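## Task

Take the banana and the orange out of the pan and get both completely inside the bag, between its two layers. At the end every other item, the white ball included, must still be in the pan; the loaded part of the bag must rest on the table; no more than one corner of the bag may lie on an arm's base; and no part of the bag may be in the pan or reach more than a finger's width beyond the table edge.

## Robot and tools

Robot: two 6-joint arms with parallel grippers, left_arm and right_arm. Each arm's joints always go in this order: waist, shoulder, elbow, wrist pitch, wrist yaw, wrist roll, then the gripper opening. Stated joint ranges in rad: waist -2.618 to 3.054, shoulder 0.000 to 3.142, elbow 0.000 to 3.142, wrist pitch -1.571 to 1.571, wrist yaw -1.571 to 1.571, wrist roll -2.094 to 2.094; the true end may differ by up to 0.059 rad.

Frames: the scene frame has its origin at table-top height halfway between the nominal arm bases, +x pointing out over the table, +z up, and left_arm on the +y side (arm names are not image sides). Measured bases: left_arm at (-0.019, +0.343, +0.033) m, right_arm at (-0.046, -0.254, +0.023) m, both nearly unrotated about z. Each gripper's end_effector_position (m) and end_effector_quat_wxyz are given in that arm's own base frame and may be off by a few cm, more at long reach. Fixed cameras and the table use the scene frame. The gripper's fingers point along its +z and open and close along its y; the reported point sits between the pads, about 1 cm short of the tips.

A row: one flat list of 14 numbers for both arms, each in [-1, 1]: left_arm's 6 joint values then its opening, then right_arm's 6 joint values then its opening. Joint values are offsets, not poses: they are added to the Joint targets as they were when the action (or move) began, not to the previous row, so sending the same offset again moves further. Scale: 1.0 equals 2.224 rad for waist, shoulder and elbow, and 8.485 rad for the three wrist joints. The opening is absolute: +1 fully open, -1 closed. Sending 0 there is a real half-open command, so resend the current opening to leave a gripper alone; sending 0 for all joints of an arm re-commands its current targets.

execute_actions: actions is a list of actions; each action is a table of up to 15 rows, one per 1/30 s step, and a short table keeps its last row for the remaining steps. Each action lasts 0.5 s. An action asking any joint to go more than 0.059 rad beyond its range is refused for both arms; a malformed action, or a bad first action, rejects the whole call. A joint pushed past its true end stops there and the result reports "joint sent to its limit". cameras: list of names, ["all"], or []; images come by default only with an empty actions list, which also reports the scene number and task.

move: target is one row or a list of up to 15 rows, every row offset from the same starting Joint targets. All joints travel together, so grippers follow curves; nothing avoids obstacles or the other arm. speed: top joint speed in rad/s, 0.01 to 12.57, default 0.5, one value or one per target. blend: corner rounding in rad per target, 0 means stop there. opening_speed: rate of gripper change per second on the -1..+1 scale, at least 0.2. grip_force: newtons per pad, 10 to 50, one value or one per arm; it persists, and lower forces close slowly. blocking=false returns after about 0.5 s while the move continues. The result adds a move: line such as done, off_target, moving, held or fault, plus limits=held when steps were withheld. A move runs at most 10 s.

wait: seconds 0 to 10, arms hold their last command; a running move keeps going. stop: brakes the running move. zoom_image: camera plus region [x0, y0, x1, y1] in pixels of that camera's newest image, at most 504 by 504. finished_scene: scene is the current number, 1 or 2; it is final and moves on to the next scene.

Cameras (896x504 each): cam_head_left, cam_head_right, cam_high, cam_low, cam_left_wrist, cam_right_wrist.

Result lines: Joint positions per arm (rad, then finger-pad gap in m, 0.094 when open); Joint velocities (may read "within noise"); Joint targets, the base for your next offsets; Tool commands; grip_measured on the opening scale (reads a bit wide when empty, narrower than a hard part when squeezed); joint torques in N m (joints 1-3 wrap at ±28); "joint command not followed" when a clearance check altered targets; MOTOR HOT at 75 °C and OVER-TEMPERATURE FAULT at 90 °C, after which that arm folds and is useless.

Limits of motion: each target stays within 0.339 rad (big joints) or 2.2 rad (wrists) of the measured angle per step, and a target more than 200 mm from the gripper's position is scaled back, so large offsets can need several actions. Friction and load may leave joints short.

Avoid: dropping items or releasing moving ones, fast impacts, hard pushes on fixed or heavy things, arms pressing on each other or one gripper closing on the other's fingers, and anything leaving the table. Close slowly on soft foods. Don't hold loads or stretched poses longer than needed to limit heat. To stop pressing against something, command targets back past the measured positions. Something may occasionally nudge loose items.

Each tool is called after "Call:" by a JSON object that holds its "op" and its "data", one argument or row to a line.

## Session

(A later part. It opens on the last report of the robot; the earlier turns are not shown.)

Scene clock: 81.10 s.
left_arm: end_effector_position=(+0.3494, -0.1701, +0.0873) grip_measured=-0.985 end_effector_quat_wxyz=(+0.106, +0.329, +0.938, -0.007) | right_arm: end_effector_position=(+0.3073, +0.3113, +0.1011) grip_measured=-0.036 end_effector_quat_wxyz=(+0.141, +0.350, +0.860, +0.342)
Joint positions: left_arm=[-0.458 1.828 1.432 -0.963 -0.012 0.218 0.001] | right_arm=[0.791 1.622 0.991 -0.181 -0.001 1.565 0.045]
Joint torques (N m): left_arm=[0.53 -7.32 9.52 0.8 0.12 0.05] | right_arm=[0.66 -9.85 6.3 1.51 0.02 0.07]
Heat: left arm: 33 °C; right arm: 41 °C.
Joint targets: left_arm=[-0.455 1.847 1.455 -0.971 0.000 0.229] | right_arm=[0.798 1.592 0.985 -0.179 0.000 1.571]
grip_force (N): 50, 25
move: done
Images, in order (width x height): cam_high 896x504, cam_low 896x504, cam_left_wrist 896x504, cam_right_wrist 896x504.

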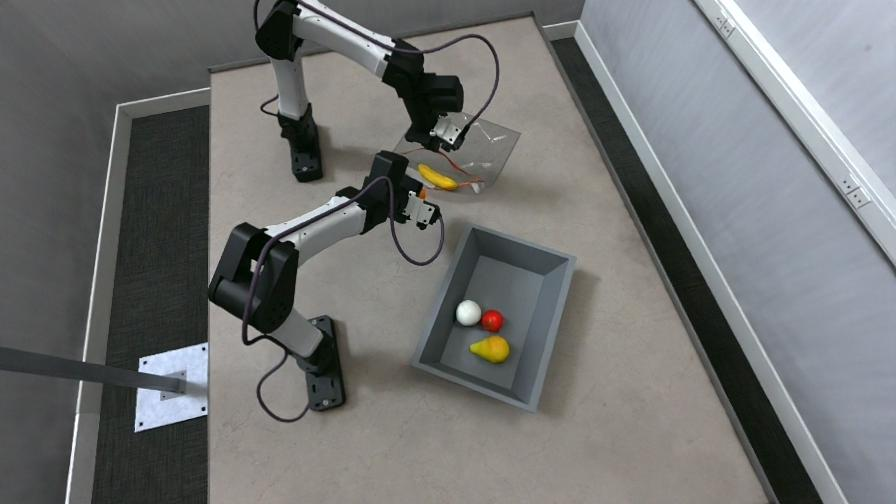

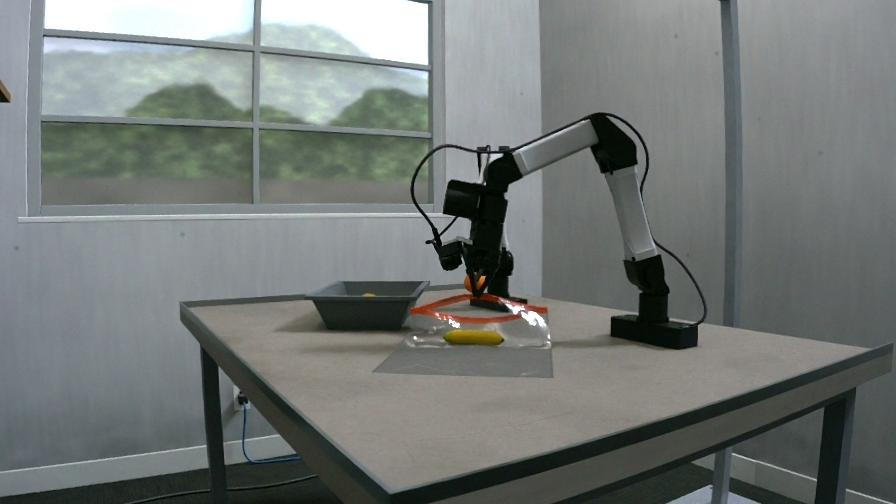

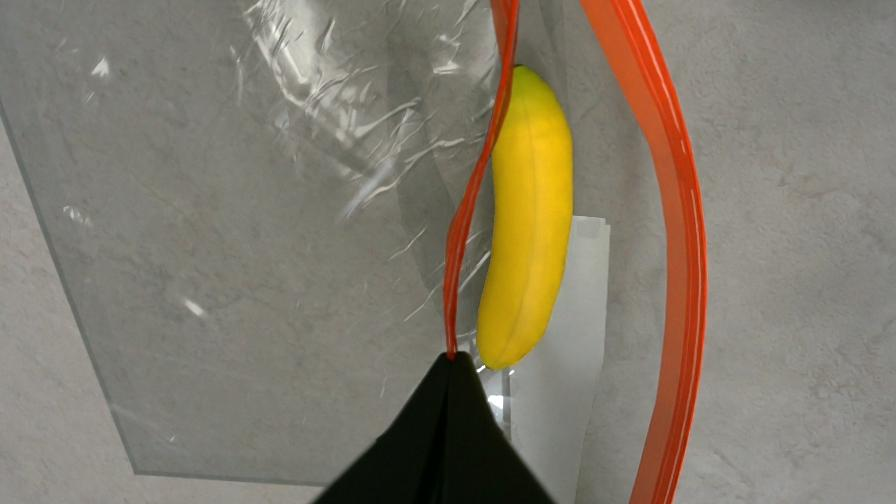

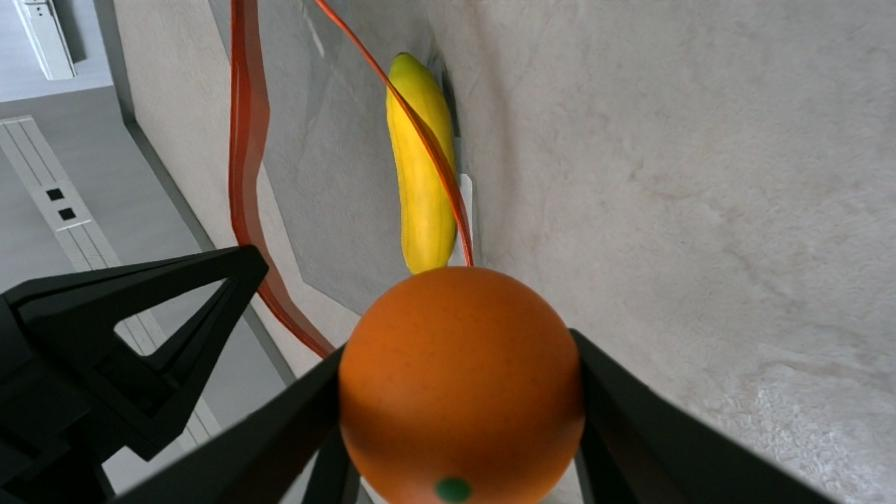

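Call:
{"op": "move", "data": {
  "target": [
    [0,0,0,0,0,0,-1,0,0.0362,0.0509,-0.0037,0,0,-0.04],
    [0,0,0,0,0,0,-1,0,0.1118,0.0516,0.0159,0,0,-0.04]
  ],
  "speed": 0.3,
  "blend": [0.03,0],
  "cameras": ["cam_left_wrist","cam_low","cam_right_wrist"]
}}

Call:
{"op": "zoom_image", "data": {
  "camera": "cam_low",
  "region": [360, 220, 600, 400]
}}

Scene clock: 83.60 s.
left_arm: end_effector_position=(+0.3494, -0.1701, +0.0873) grip_measured=-0.985 end_effector_quat_wxyz=(+0.106, +0.329, +0.938, -0.007) | right_arm: end_effector_position=(+0.3346, +0.3389, +0.0618) grip_measured=-0.036 end_effector_quat_wxyz=(+0.139, +0.351, +0.862, +0.338)
Joint positions: left_arm=[-0.458 1.828 1.432 -0.963 -0.012 0.218 0.001] | right_arm=[0.791 1.833 1.074 -0.063 -0.001 1.565 0.045]
Joint torques (N m): left_arm=[0.49 -7.28 9.52 0.79 0.12 0.06] | right_arm=[0.68 -8.03 8.98 1.65 0.02 0.07]
Heat: left arm: 33 °C; right arm: 41 °C.
Joint targets: left_arm=[-0.455 1.847 1.455 -0.971 0.000 0.229] | right_arm=[0.798 1.840 1.100 -0.044 0.000 1.571]
grip_force (N): 50, 25
move: done
Images, in order (width x height): cam_low 896x504, cam_left_wrist 896x504, cam_right_wrist 896x504.

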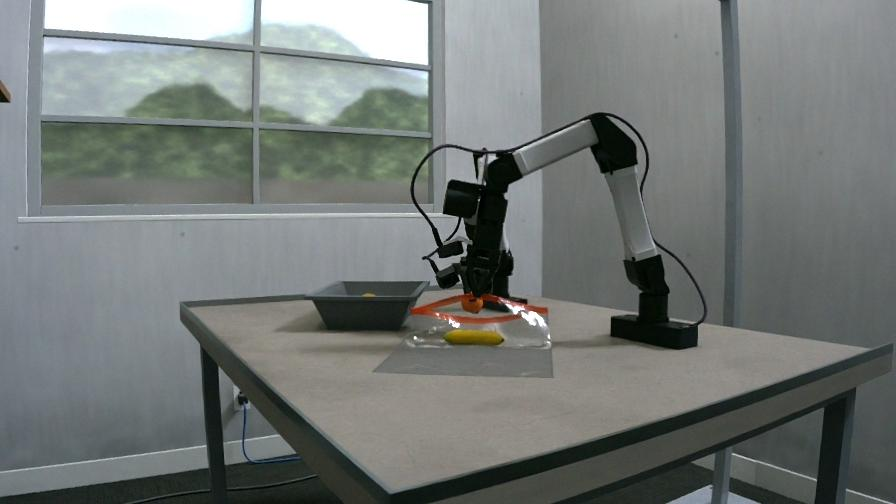

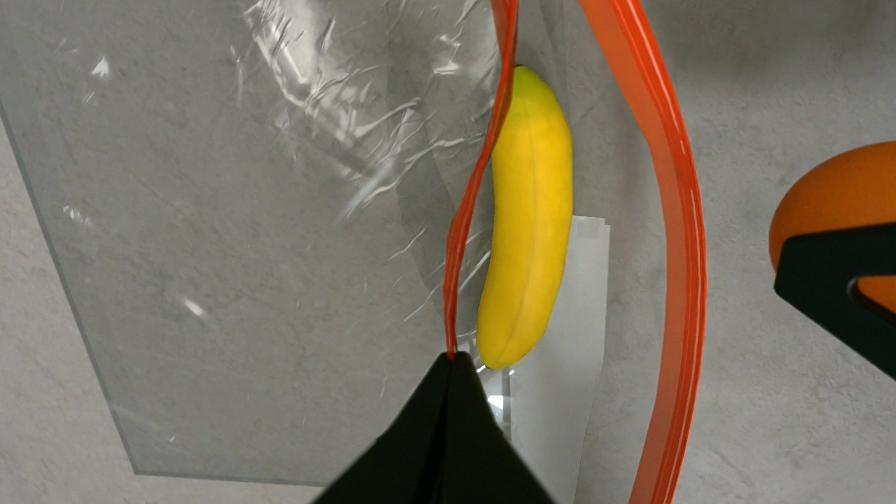

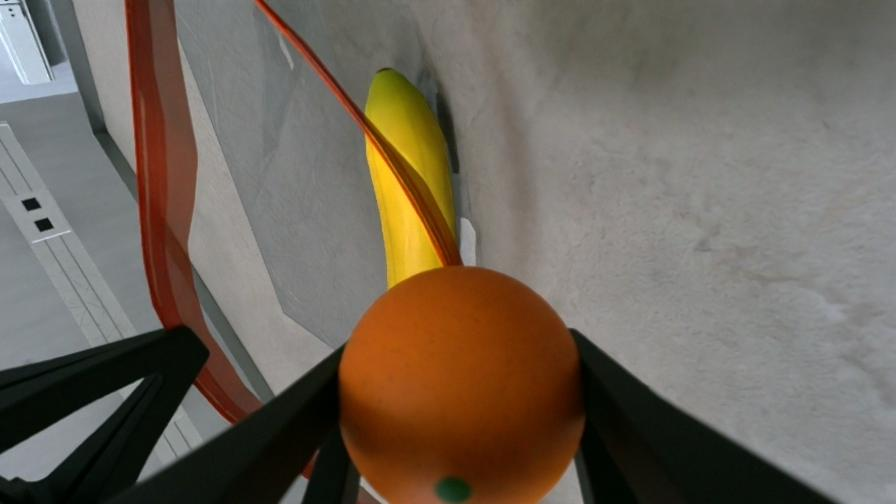

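Scaled by 2.100 from the camera's 896x504 image, which has a finer 1280x720 frame.

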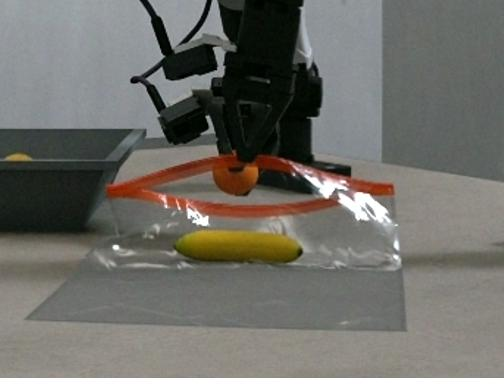

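Call:
{"op": "move", "data": {
  "target": [
    [0,0,0,0,0,0,-1,0,-0.1983,-0.0769,-0.0319,0,0,-0.04],
    [-0.0926,-0.0229,-0.0009,-0.006,0,-0.0243,-1,0,-0.2725,-0.1884,-0.022,0,0,-0.04]
  ],
  "speed": [0.6,0.4],
  "blend": [0.05,0],
  "cameras": ["cam_left_wrist","cam_low","cam_right_wrist"]
}}

Call:
{"op": "zoom_image", "data": {
  "camera": "cam_low",
  "region": [360, 220, 600, 400]
}}

Scene clock: 87.13 s.
left_arm: end_effector_position=(+0.2995, -0.2293, +0.0851) grip_measured=-0.985 end_effector_quat_wxyz=(+0.080, +0.338, +0.937, -0.020) | right_arm: end_effector_position=(+0.2426, +0.2458, +0.0996) grip_measured=-0.036 end_effector_quat_wxyz=(+0.139, +0.351, +0.863, +0.337)
Joint positions: left_arm=[-0.659 1.828 1.432 -1.01 -0.011 0.035 0.001] | right_arm=[0.791 1.258 0.683 -0.25 -0.001 1.565 0.045]
Joint torques (N m): left_arm=[0.09 -11.18 9.25 0.66 0.11 -0.12] | right_arm=[0.68 -6.22 6.78 1.64 0.02 0.07]
Heat: left arm: 33 °C; right arm: 41 °C.
Joint targets: left_arm=[-0.661 1.796 1.453 -1.022 0.000 0.023] | right_arm=[0.798 1.234 0.681 -0.230 0.000 1.571]
grip_force (N): 50, 25
move: done
Images, in order (width x height): cam_low 896x504, cam_left_wrist 896x504, cam_right_wrist 896x504.

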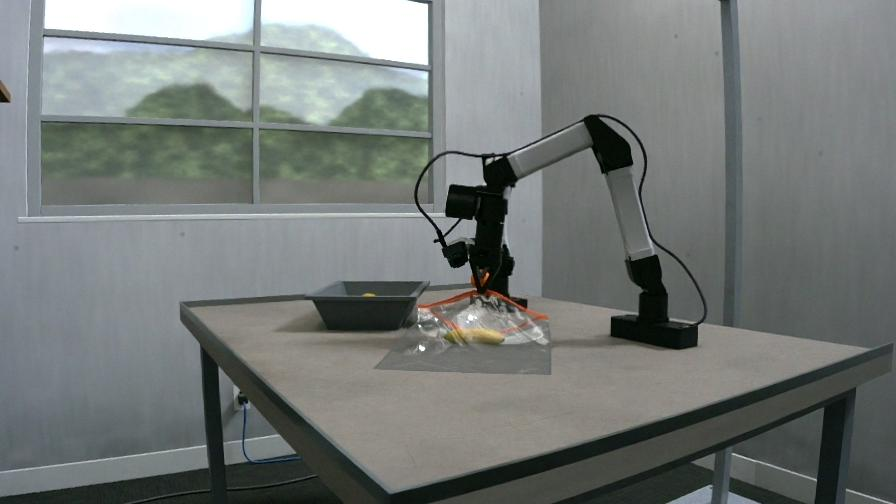

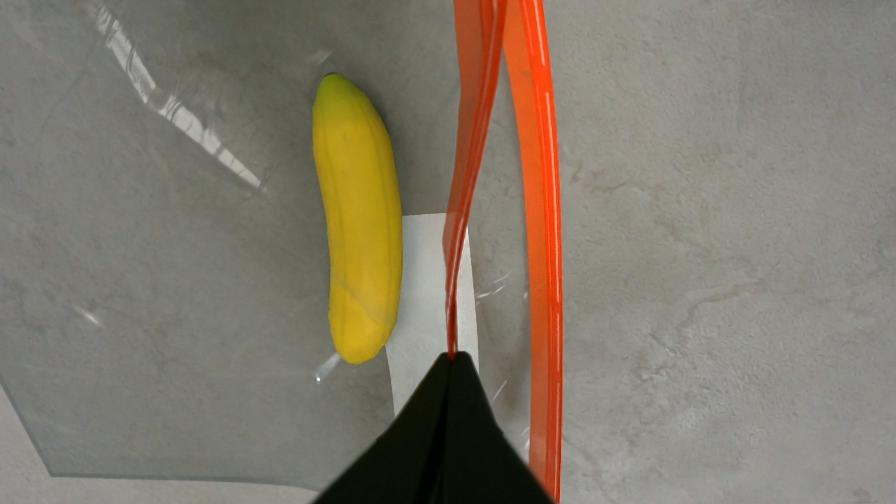

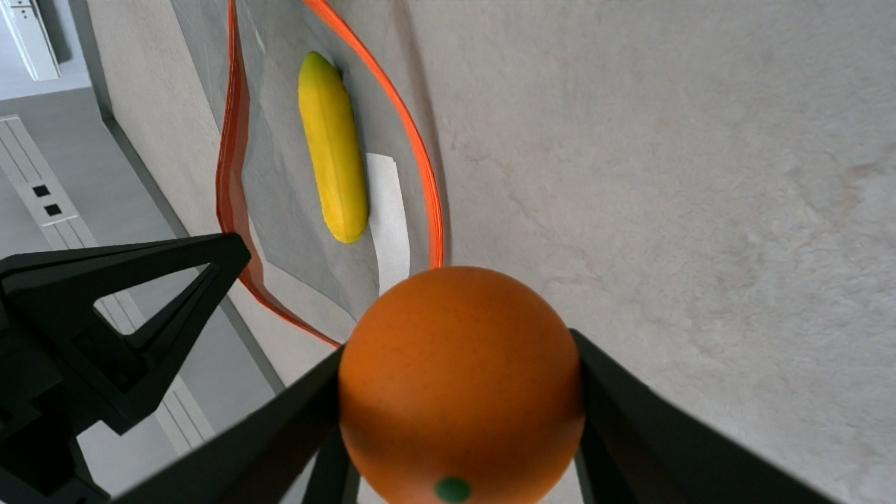

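Scaled by 2.100 from the camera's 896x504 image, which has a finer 1280x720 frame.

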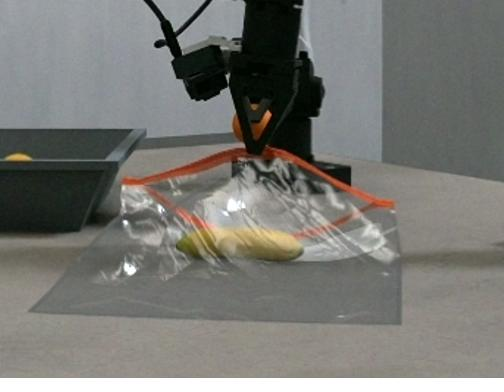

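Call:
{"op": "move", "data": {
  "target": [0.0176,0.0026,0.0033,-0.0001,0,0.0046,-1,0,0.2175,0.081,0.0357,0,0,-0.04],
  "speed": 0.5,
  "cameras": ["cam_left_wrist","cam_low","cam_right_wrist"]
}}

Call:
{"op": "zoom_image", "data": {
  "camera": "cam_low",
  "region": [360, 220, 600, 400]
}}

Scene clock: 89.27 s.
left_arm: end_effector_position=(+0.3072, -0.2207, +0.0866) grip_measured=-0.985 end_effector_quat_wxyz=(+0.082, +0.331, +0.940, -0.019) | right_arm: end_effector_position=(+0.3004, +0.3043, +0.0426) grip_measured=-0.036 end_effector_quat_wxyz=(+0.139, +0.351, +0.863, +0.337)
Joint positions: left_arm=[-0.628 1.828 1.438 -1.012 -0.011 0.051 0.001] | right_arm=[0.791 1.71 0.832 0.053 -0.001 1.565 0.045]
Joint velocities: left_arm=[-0.002 -0.002 -0.012 -0.154 0.037 0.037 0] | right_arm=[within noise]
Joint torques (N m): left_arm=[0.7 -10.8 9.47 0.67 0.1 0.07] | right_arm=[0.68 -6.56 8.87 1.65 0.03 0.07]
Heat: left arm: 33 °C; right arm: 40 °C.
Joint targets: left_arm=[-0.622 1.802 1.460 -1.023 0.000 0.062] | right_arm=[0.798 1.718 0.861 0.072 0.000 1.571]
grip_force (N): 50, 25
move: done
Images, in order (width x height): cam_low 896x504, cam_left_wrist 896x504, cam_right_wrist 896x504.

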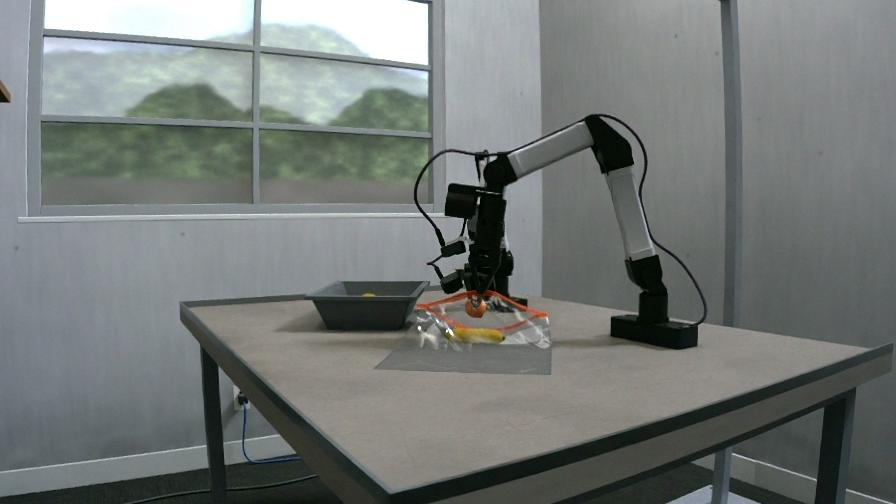

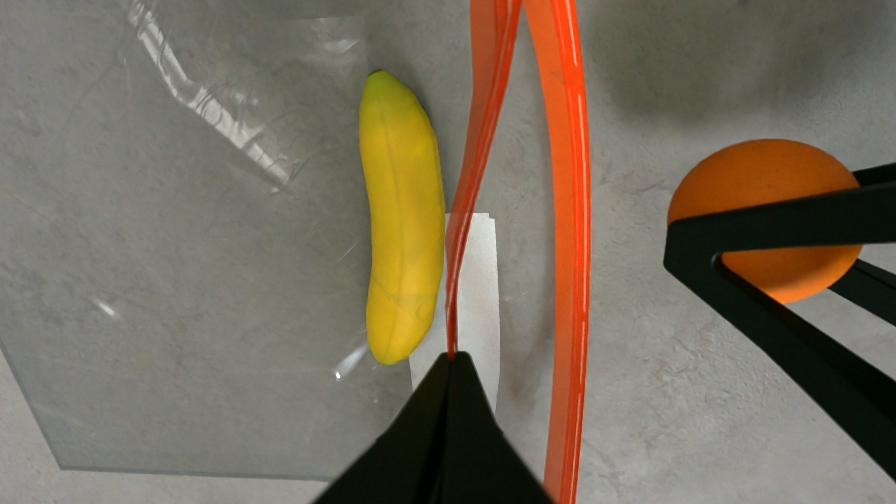

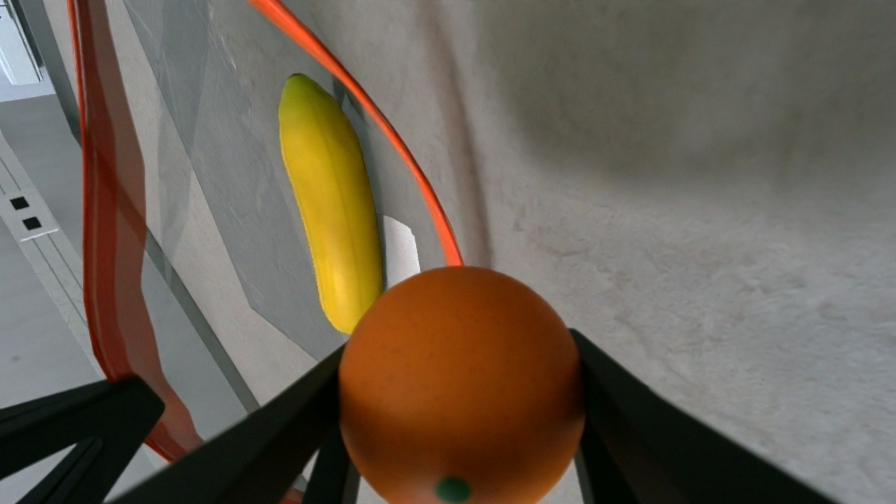

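Scaled by 2.100 from the camera's 896x504 image, which has a finer 1280x720 frame.

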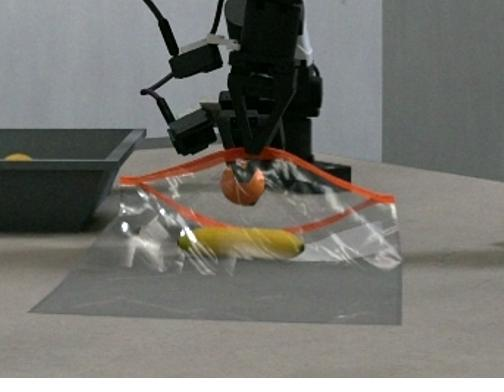

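Call:
{"op": "move", "data": {
  "target": [0.0409,0.0062,0.0076,-0.0004,0,0.0107,-1,0,0.0925,0.11,-0.0046,0,0,-0.04],
  "speed": 0.35,
  "cameras": ["cam_left_wrist","cam_low","cam_right_wrist"]
}}

Call:
{"op": "zoom_image", "data": {
  "camera": "cam_low",
  "region": [360, 220, 600, 400]
}}

Scene clock: 91.10 s.
left_arm: end_effector_position=(+0.3300, -0.1931, +0.0914) grip_measured=-0.985 end_effector_quat_wxyz=(+0.091, +0.329, +0.940, -0.012) | right_arm: end_effector_position=(+0.3444, +0.3488, +0.0435) grip_measured=-0.036 end_effector_quat_wxyz=(+0.143, +0.350, +0.858, +0.347)
Joint positions: left_arm=[-0.535 1.828 1.455 -1.014 -0.011 0.141 0.001] | right_arm=[0.791 1.911 1.079 0.032 -0.001 1.565 0.045]
Joint torques (N m): left_arm=[0.55 -9.72 9.5 0.7 0.11 0.03] | right_arm=[0.66 -8.09 8.85 1.52 0.02 0.07]
Heat: left arm: 33 °C; right arm: 40 °C.
Joint targets: left_arm=[-0.531 1.816 1.477 -1.026 0.000 0.152] | right_arm=[0.798 1.923 1.106 0.033 0.000 1.571]
grip_force (N): 50, 25
move: done
Images, in order (width x height): cam_low 896x504, cam_left_wrist 896x504, cam_right_wrist 896x504.

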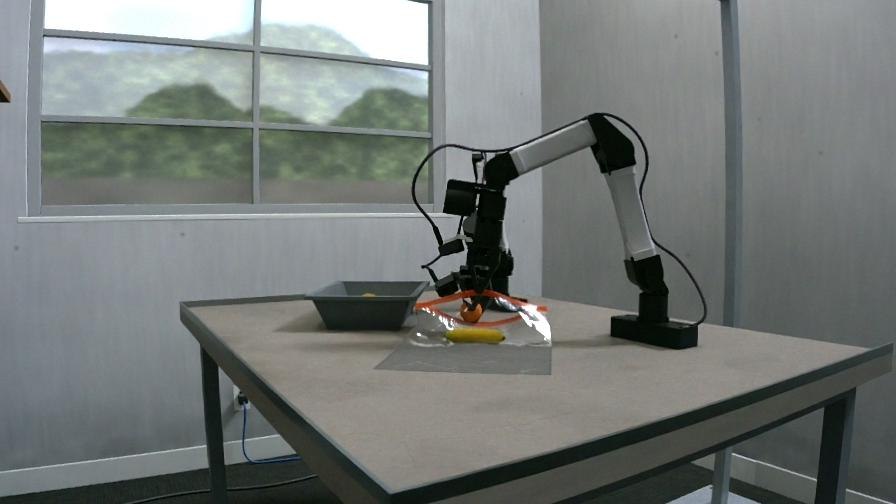

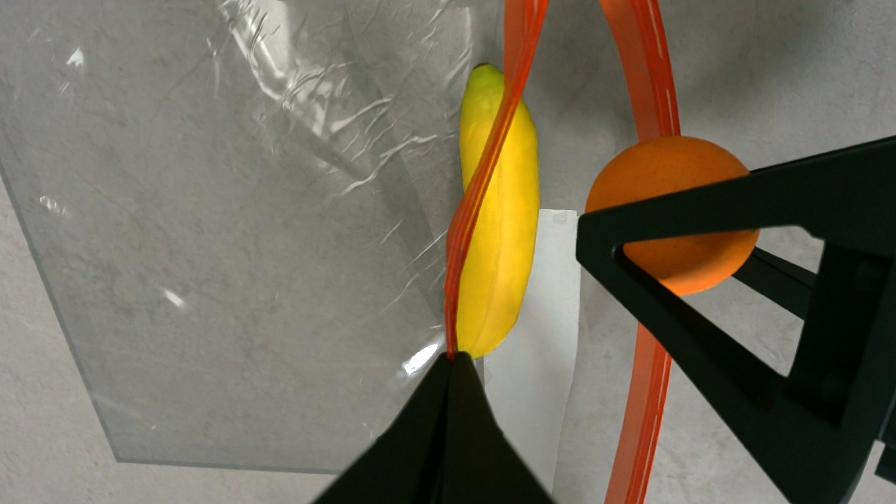

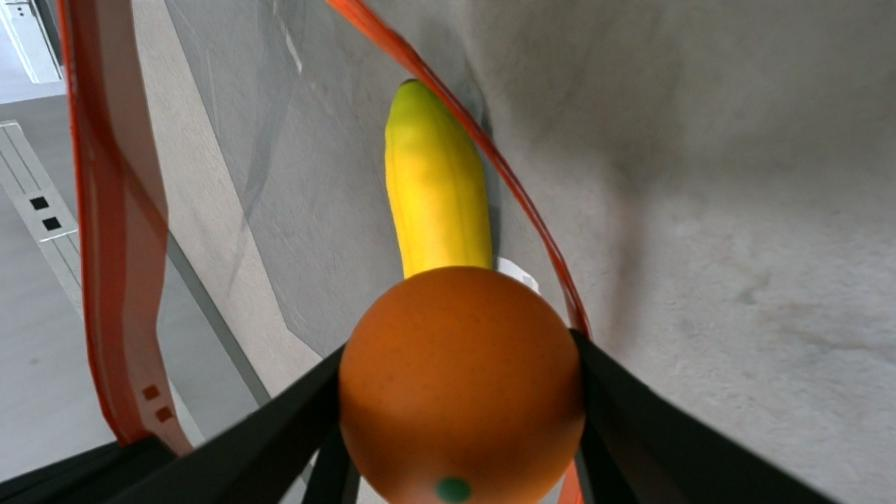

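Scaled by 2.100 from the camera's 896x504 image, which has a finer 1280x720 frame.

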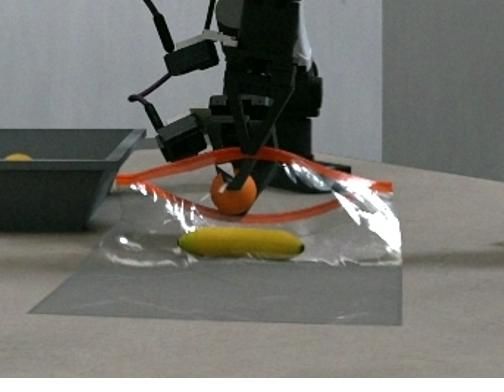

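Call:
{"op": "move", "data": {
  "target": [0.0377,0.0118,0.0111,0.0002,0,0.0099,-1,0,0.05,0.0724,-0.006,0,0,-0.04],
  "speed": 0.3,
  "cameras": ["cam_left_wrist","cam_low","cam_right_wrist"]
}}

Call:
{"op": "zoom_image", "data": {
  "camera": "cam_low",
  "region": [360, 220, 600, 400]
}}

Scene clock: 92.63 s.
left_arm: end_effector_position=(+0.3510, -0.1674, +0.0988) grip_measured=-0.985 end_effector_quat_wxyz=(+0.103, +0.329, +0.939, -0.006) | right_arm: end_effector_position=(+0.3679, +0.3726, +0.0430) grip_measured=-0.036 end_effector_quat_wxyz=(+0.143, +0.350, +0.858, +0.347)
Joint positions: left_arm=[-0.45 1.828 1.479 -1.015 -0.011 0.225 0.001] | right_arm=[0.791 2.021 1.239 -0.019 -0.001 1.565 0.045]
Joint torques (N m): left_arm=[0.46 -7.72 9.51 0.77 0.12 0.03] | right_arm=[0.66 -9.02 9.06 1.48 0.02 0.07]
Heat: left arm: 33 °C; right arm: 40 °C.
Joint targets: left_arm=[-0.447 1.842 1.501 -1.025 -0.001 0.237] | right_arm=[0.798 2.035 1.267 -0.018 0.000 1.571]
grip_force (N): 50, 25
move: done
Images, in order (width x height): cam_low 896x504, cam_left_wrist 896x504, cam_right_wrist 896x504.

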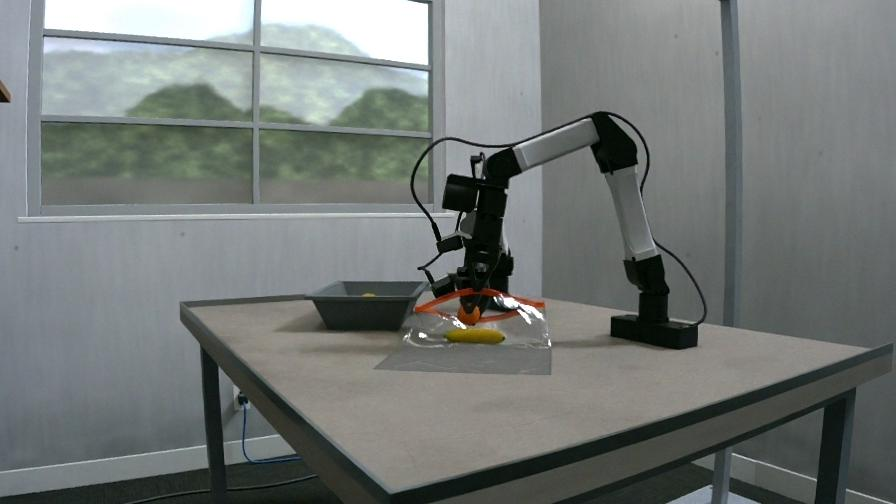

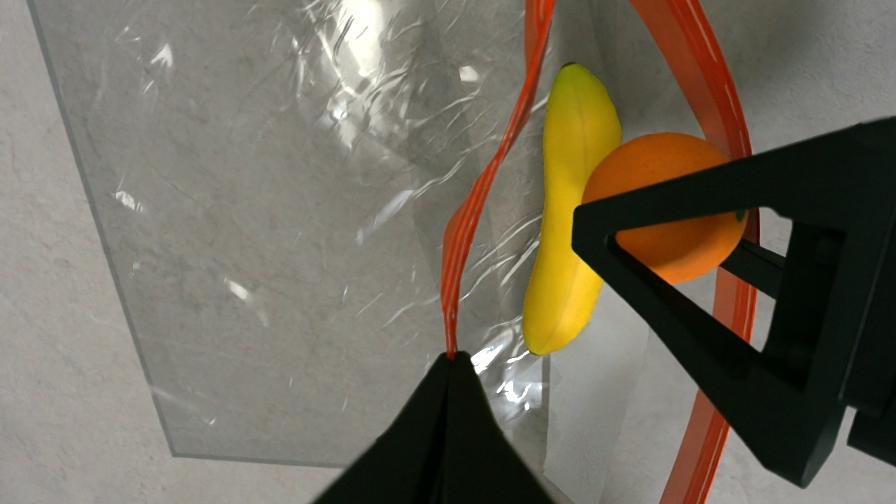

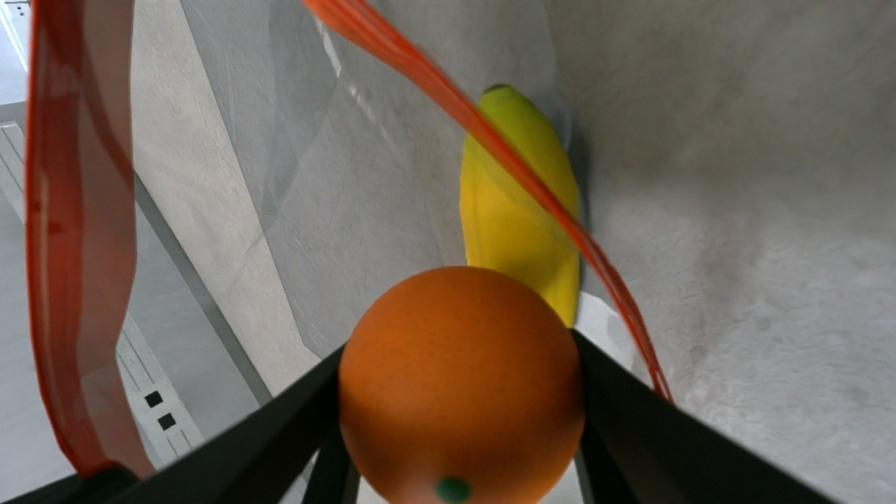

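Scaled by 2.100 from the camera's 896x504 image, which has a finer 1280x720 frame.

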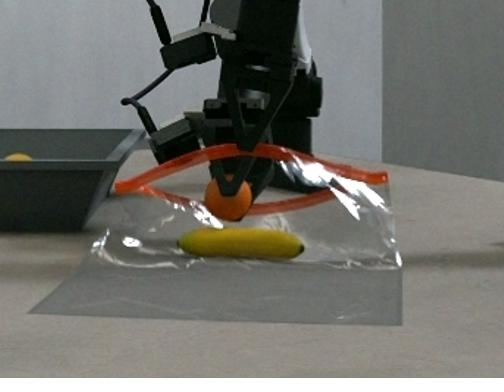

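Call:
{"op": "move", "data": {
  "target": [0,0,0,0,0,0,-1,0,0.0158,-0.025,0.0117,0,0,-0.04],
  "speed": 0.2,
  "cameras": ["cam_left_wrist","cam_low"]
}}

Call:
{"op": "zoom_image", "data": {
  "camera": "cam_low",
  "region": [360, 220, 600, 400]
}}

Scene clock: 94.13 s.
left_arm: end_effector_position=(+0.3510, -0.1674, +0.0988) grip_measured=-0.985 end_effector_quat_wxyz=(+0.103, +0.329, +0.939, -0.006) | right_arm: end_effector_position=(+0.3732, +0.3780, +0.0363) grip_measured=-0.036 end_effector_quat_wxyz=(+0.151, +0.346, +0.851, +0.365)
Joint positions: left_arm=[-0.45 1.828 1.479 -1.015 -0.011 0.225 0.001] | right_arm=[0.791 2.051 1.218 0.074 -0.001 1.565 0.045]
Joint torques (N m): left_arm=[0.47 -7.73 9.54 0.76 0.11 0.06] | right_arm=[0.68 -8.66 5.7 1.64 0.02 0.07]
Heat: left arm: 33 °C; right arm: 40 °C.
Joint targets: left_arm=[-0.447 1.842 1.501 -1.025 -0.001 0.237] | right_arm=[0.798 2.070 1.211 0.082 0.000 1.571]
grip_force (N): 50, 25
move: done
Images, in order (width x height): cam_low 896x504, cam_left_wrist 896x504.

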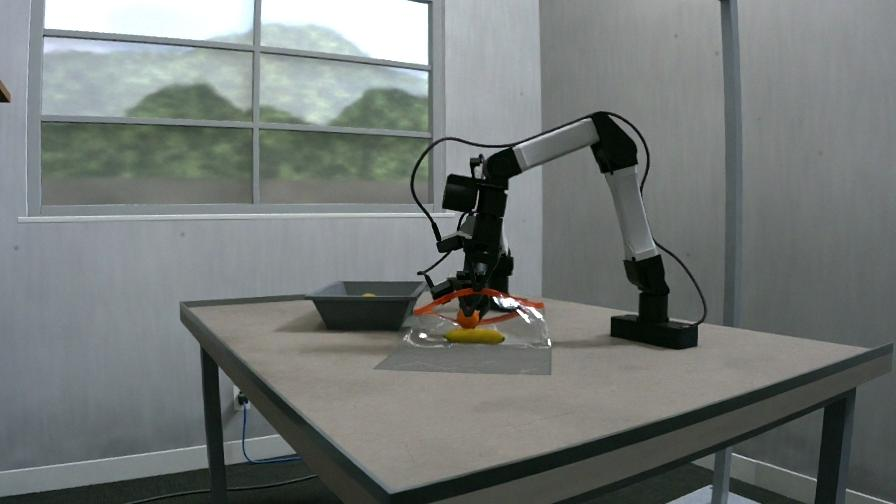

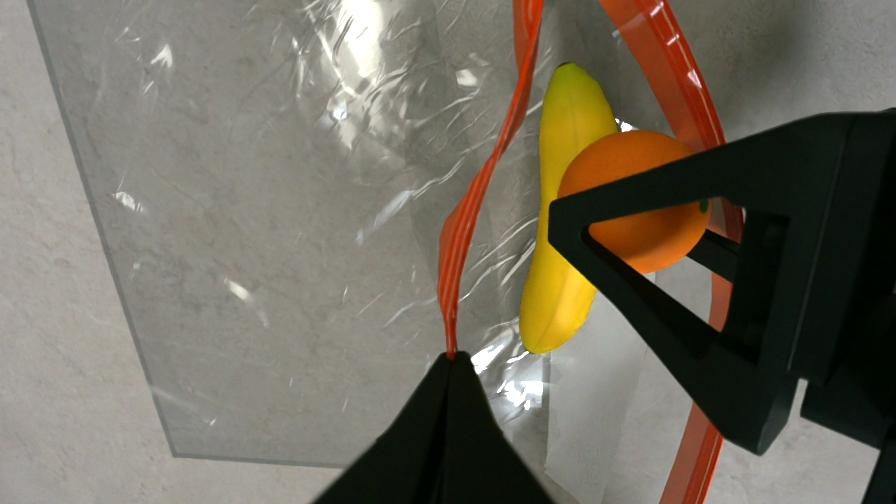

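Scaled by 2.100 from the camera's 896x504 image, which has a finer 1280x720 frame.

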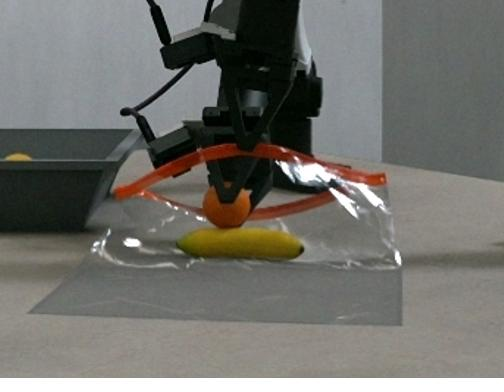

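Call:
{"op": "move", "data": {
  "target": [
    [0,0,0,0,0,0,-1,0,0.0148,0,0.0039,0,0,-0.04],
    [0,0,0,0,0,0,-1,0,0.0148,0,0.0039,0,0,0.2]
  ],
  "speed": 0.15,
  "opening_speed": 0.4,
  "cameras": ["cam_left_wrist","cam_low","cam_right_wrist"]
}}

Call:
{"op": "zoom_image", "data": {
  "camera": "cam_low",
  "region": [360, 220, 600, 400]
}}

Scene clock: 96.17 s.
left_arm: end_effector_position=(+0.3510, -0.1674, +0.0988) grip_measured=-0.985 end_effector_quat_wxyz=(+0.103, +0.329, +0.939, -0.006) | right_arm: end_effector_position=(+0.3745, +0.3793, +0.0210) grip_measured=+0.199 end_effector_quat_wxyz=(+0.150, +0.347, +0.852, +0.363)
Joint positions: left_arm=[-0.45 1.828 1.479 -1.015 -0.011 0.225 0.001] | right_arm=[0.791 2.091 1.214 0.113 -0.001 1.565 0.056]
Joint torques (N m): left_arm=[0.46 -7.73 9.54 0.77 0.12 0.06] | right_arm=[0.68 -9.43 6.01 1.57 0.02 0.06]
Heat: left arm: 33 °C; right arm: 40 °C.
Joint targets: left_arm=[-0.447 1.842 1.501 -1.025 -0.001 0.237] | right_arm=[0.798 2.103 1.212 0.115 0.000 1.571]
grip_force (N): 50, 25
move: done
Images, in order (width x height): cam_low 896x504, cam_left_wrist 896x504, cam_right_wrist 896x504.

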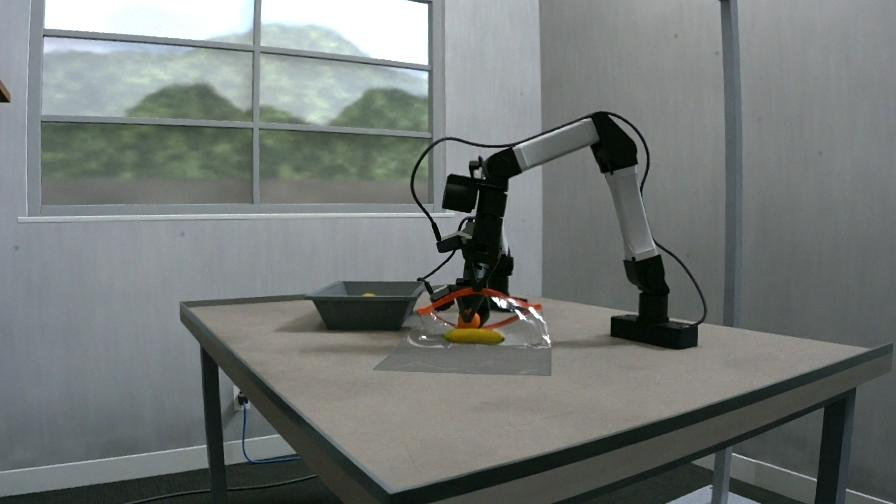

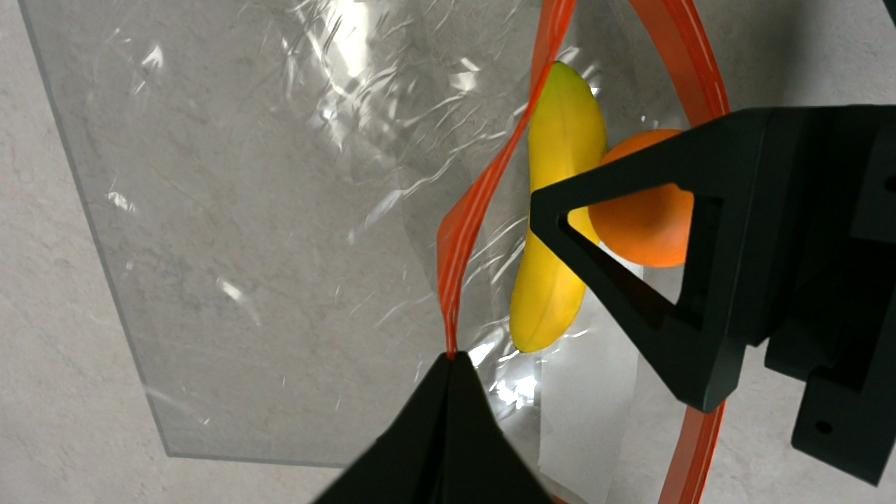

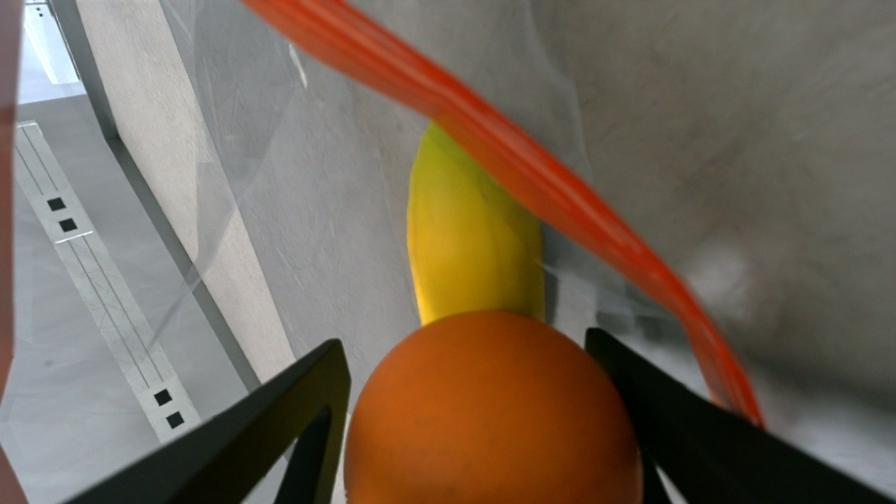

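Scaled by 2.100 from the camera's 896x504 image, which has a finer 1280x720 frame.

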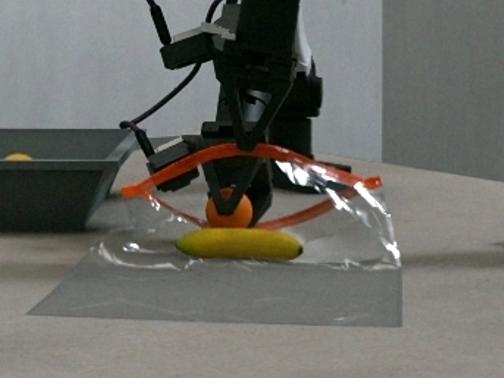

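Call:
{"op": "move", "data": {
  "target": [0,0,0,0,0,0,-1,0,-0.0497,-0.0329,-0.0049,0,0,0.2],
  "speed": 0.2,
  "cameras": ["cam_left_wrist","cam_low","cam_right_wrist"]
}}

Call:
{"op": "zoom_image", "data": {
  "camera": "cam_low",
  "region": [360, 220, 600, 400]
}}

Scene clock: 97.70 s.
left_arm: end_effector_position=(+0.3510, -0.1674, +0.0988) grip_measured=-0.985 end_effector_quat_wxyz=(+0.103, +0.329, +0.939, -0.006) | right_arm: end_effector_position=(+0.3568, +0.3614, +0.0132) grip_measured=+0.199 end_effector_quat_wxyz=(+0.139, +0.351, +0.862, +0.338)
Joint positions: left_arm=[-0.45 1.828 1.479 -1.015 -0.011 0.225 0.001] | right_arm=[0.791 2.04 1.142 0.075 -0.001 1.566 0.056]
Joint torques (N m): left_arm=[0.46 -7.69 9.59 0.77 0.12 0.06] | right_arm=[0.66 -14.15 5.65 1.45 0.02 0.07]
Heat: left arm: 33 °C; right arm: 41 °C.
Joint targets: left_arm=[-0.447 1.842 1.501 -1.025 -0.001 0.236] | right_arm=[0.798 1.992 1.138 0.073 0.000 1.571]
grip_force (N): 50, 25
move: off_target (right_arm); right_arm: the shoulder is farthest, 0.047 rad from its target
Images, in order (width x height): cam_low 896x504, cam_left_wrist 896x504, cam_right_wrist 896x504.

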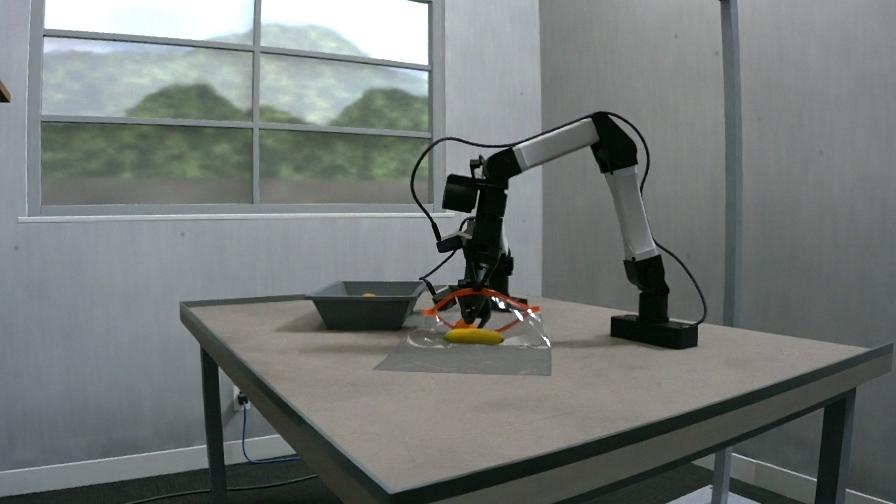

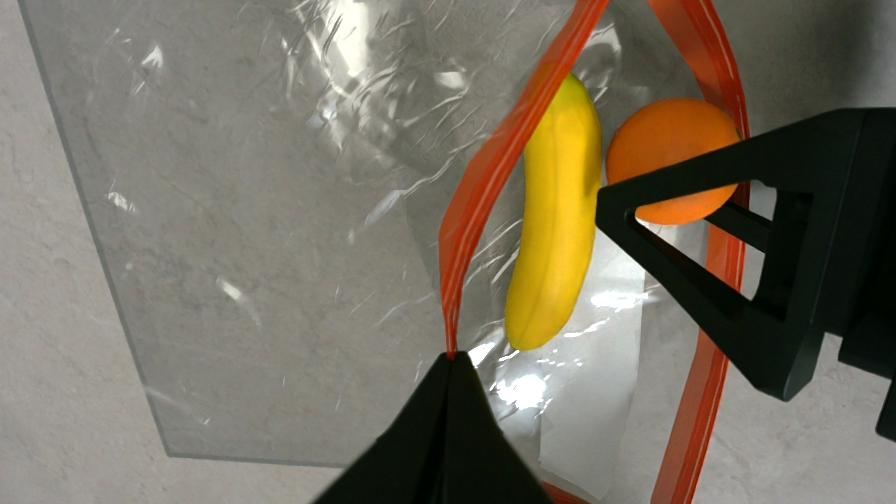

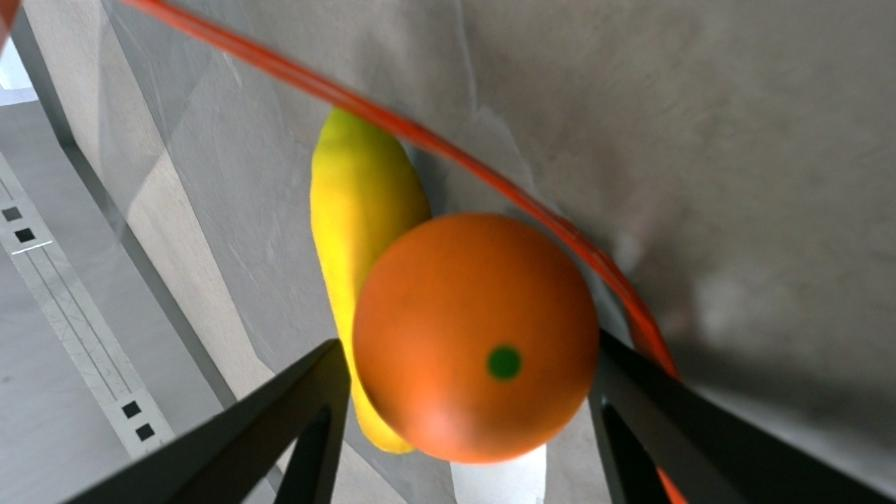

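Scaled by 2.100 from the camera's 896x504 image, which has a finer 1280x720 frame.

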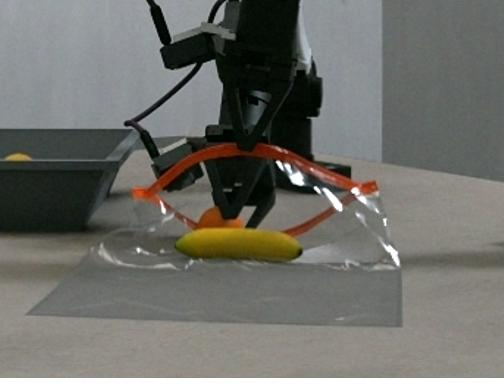

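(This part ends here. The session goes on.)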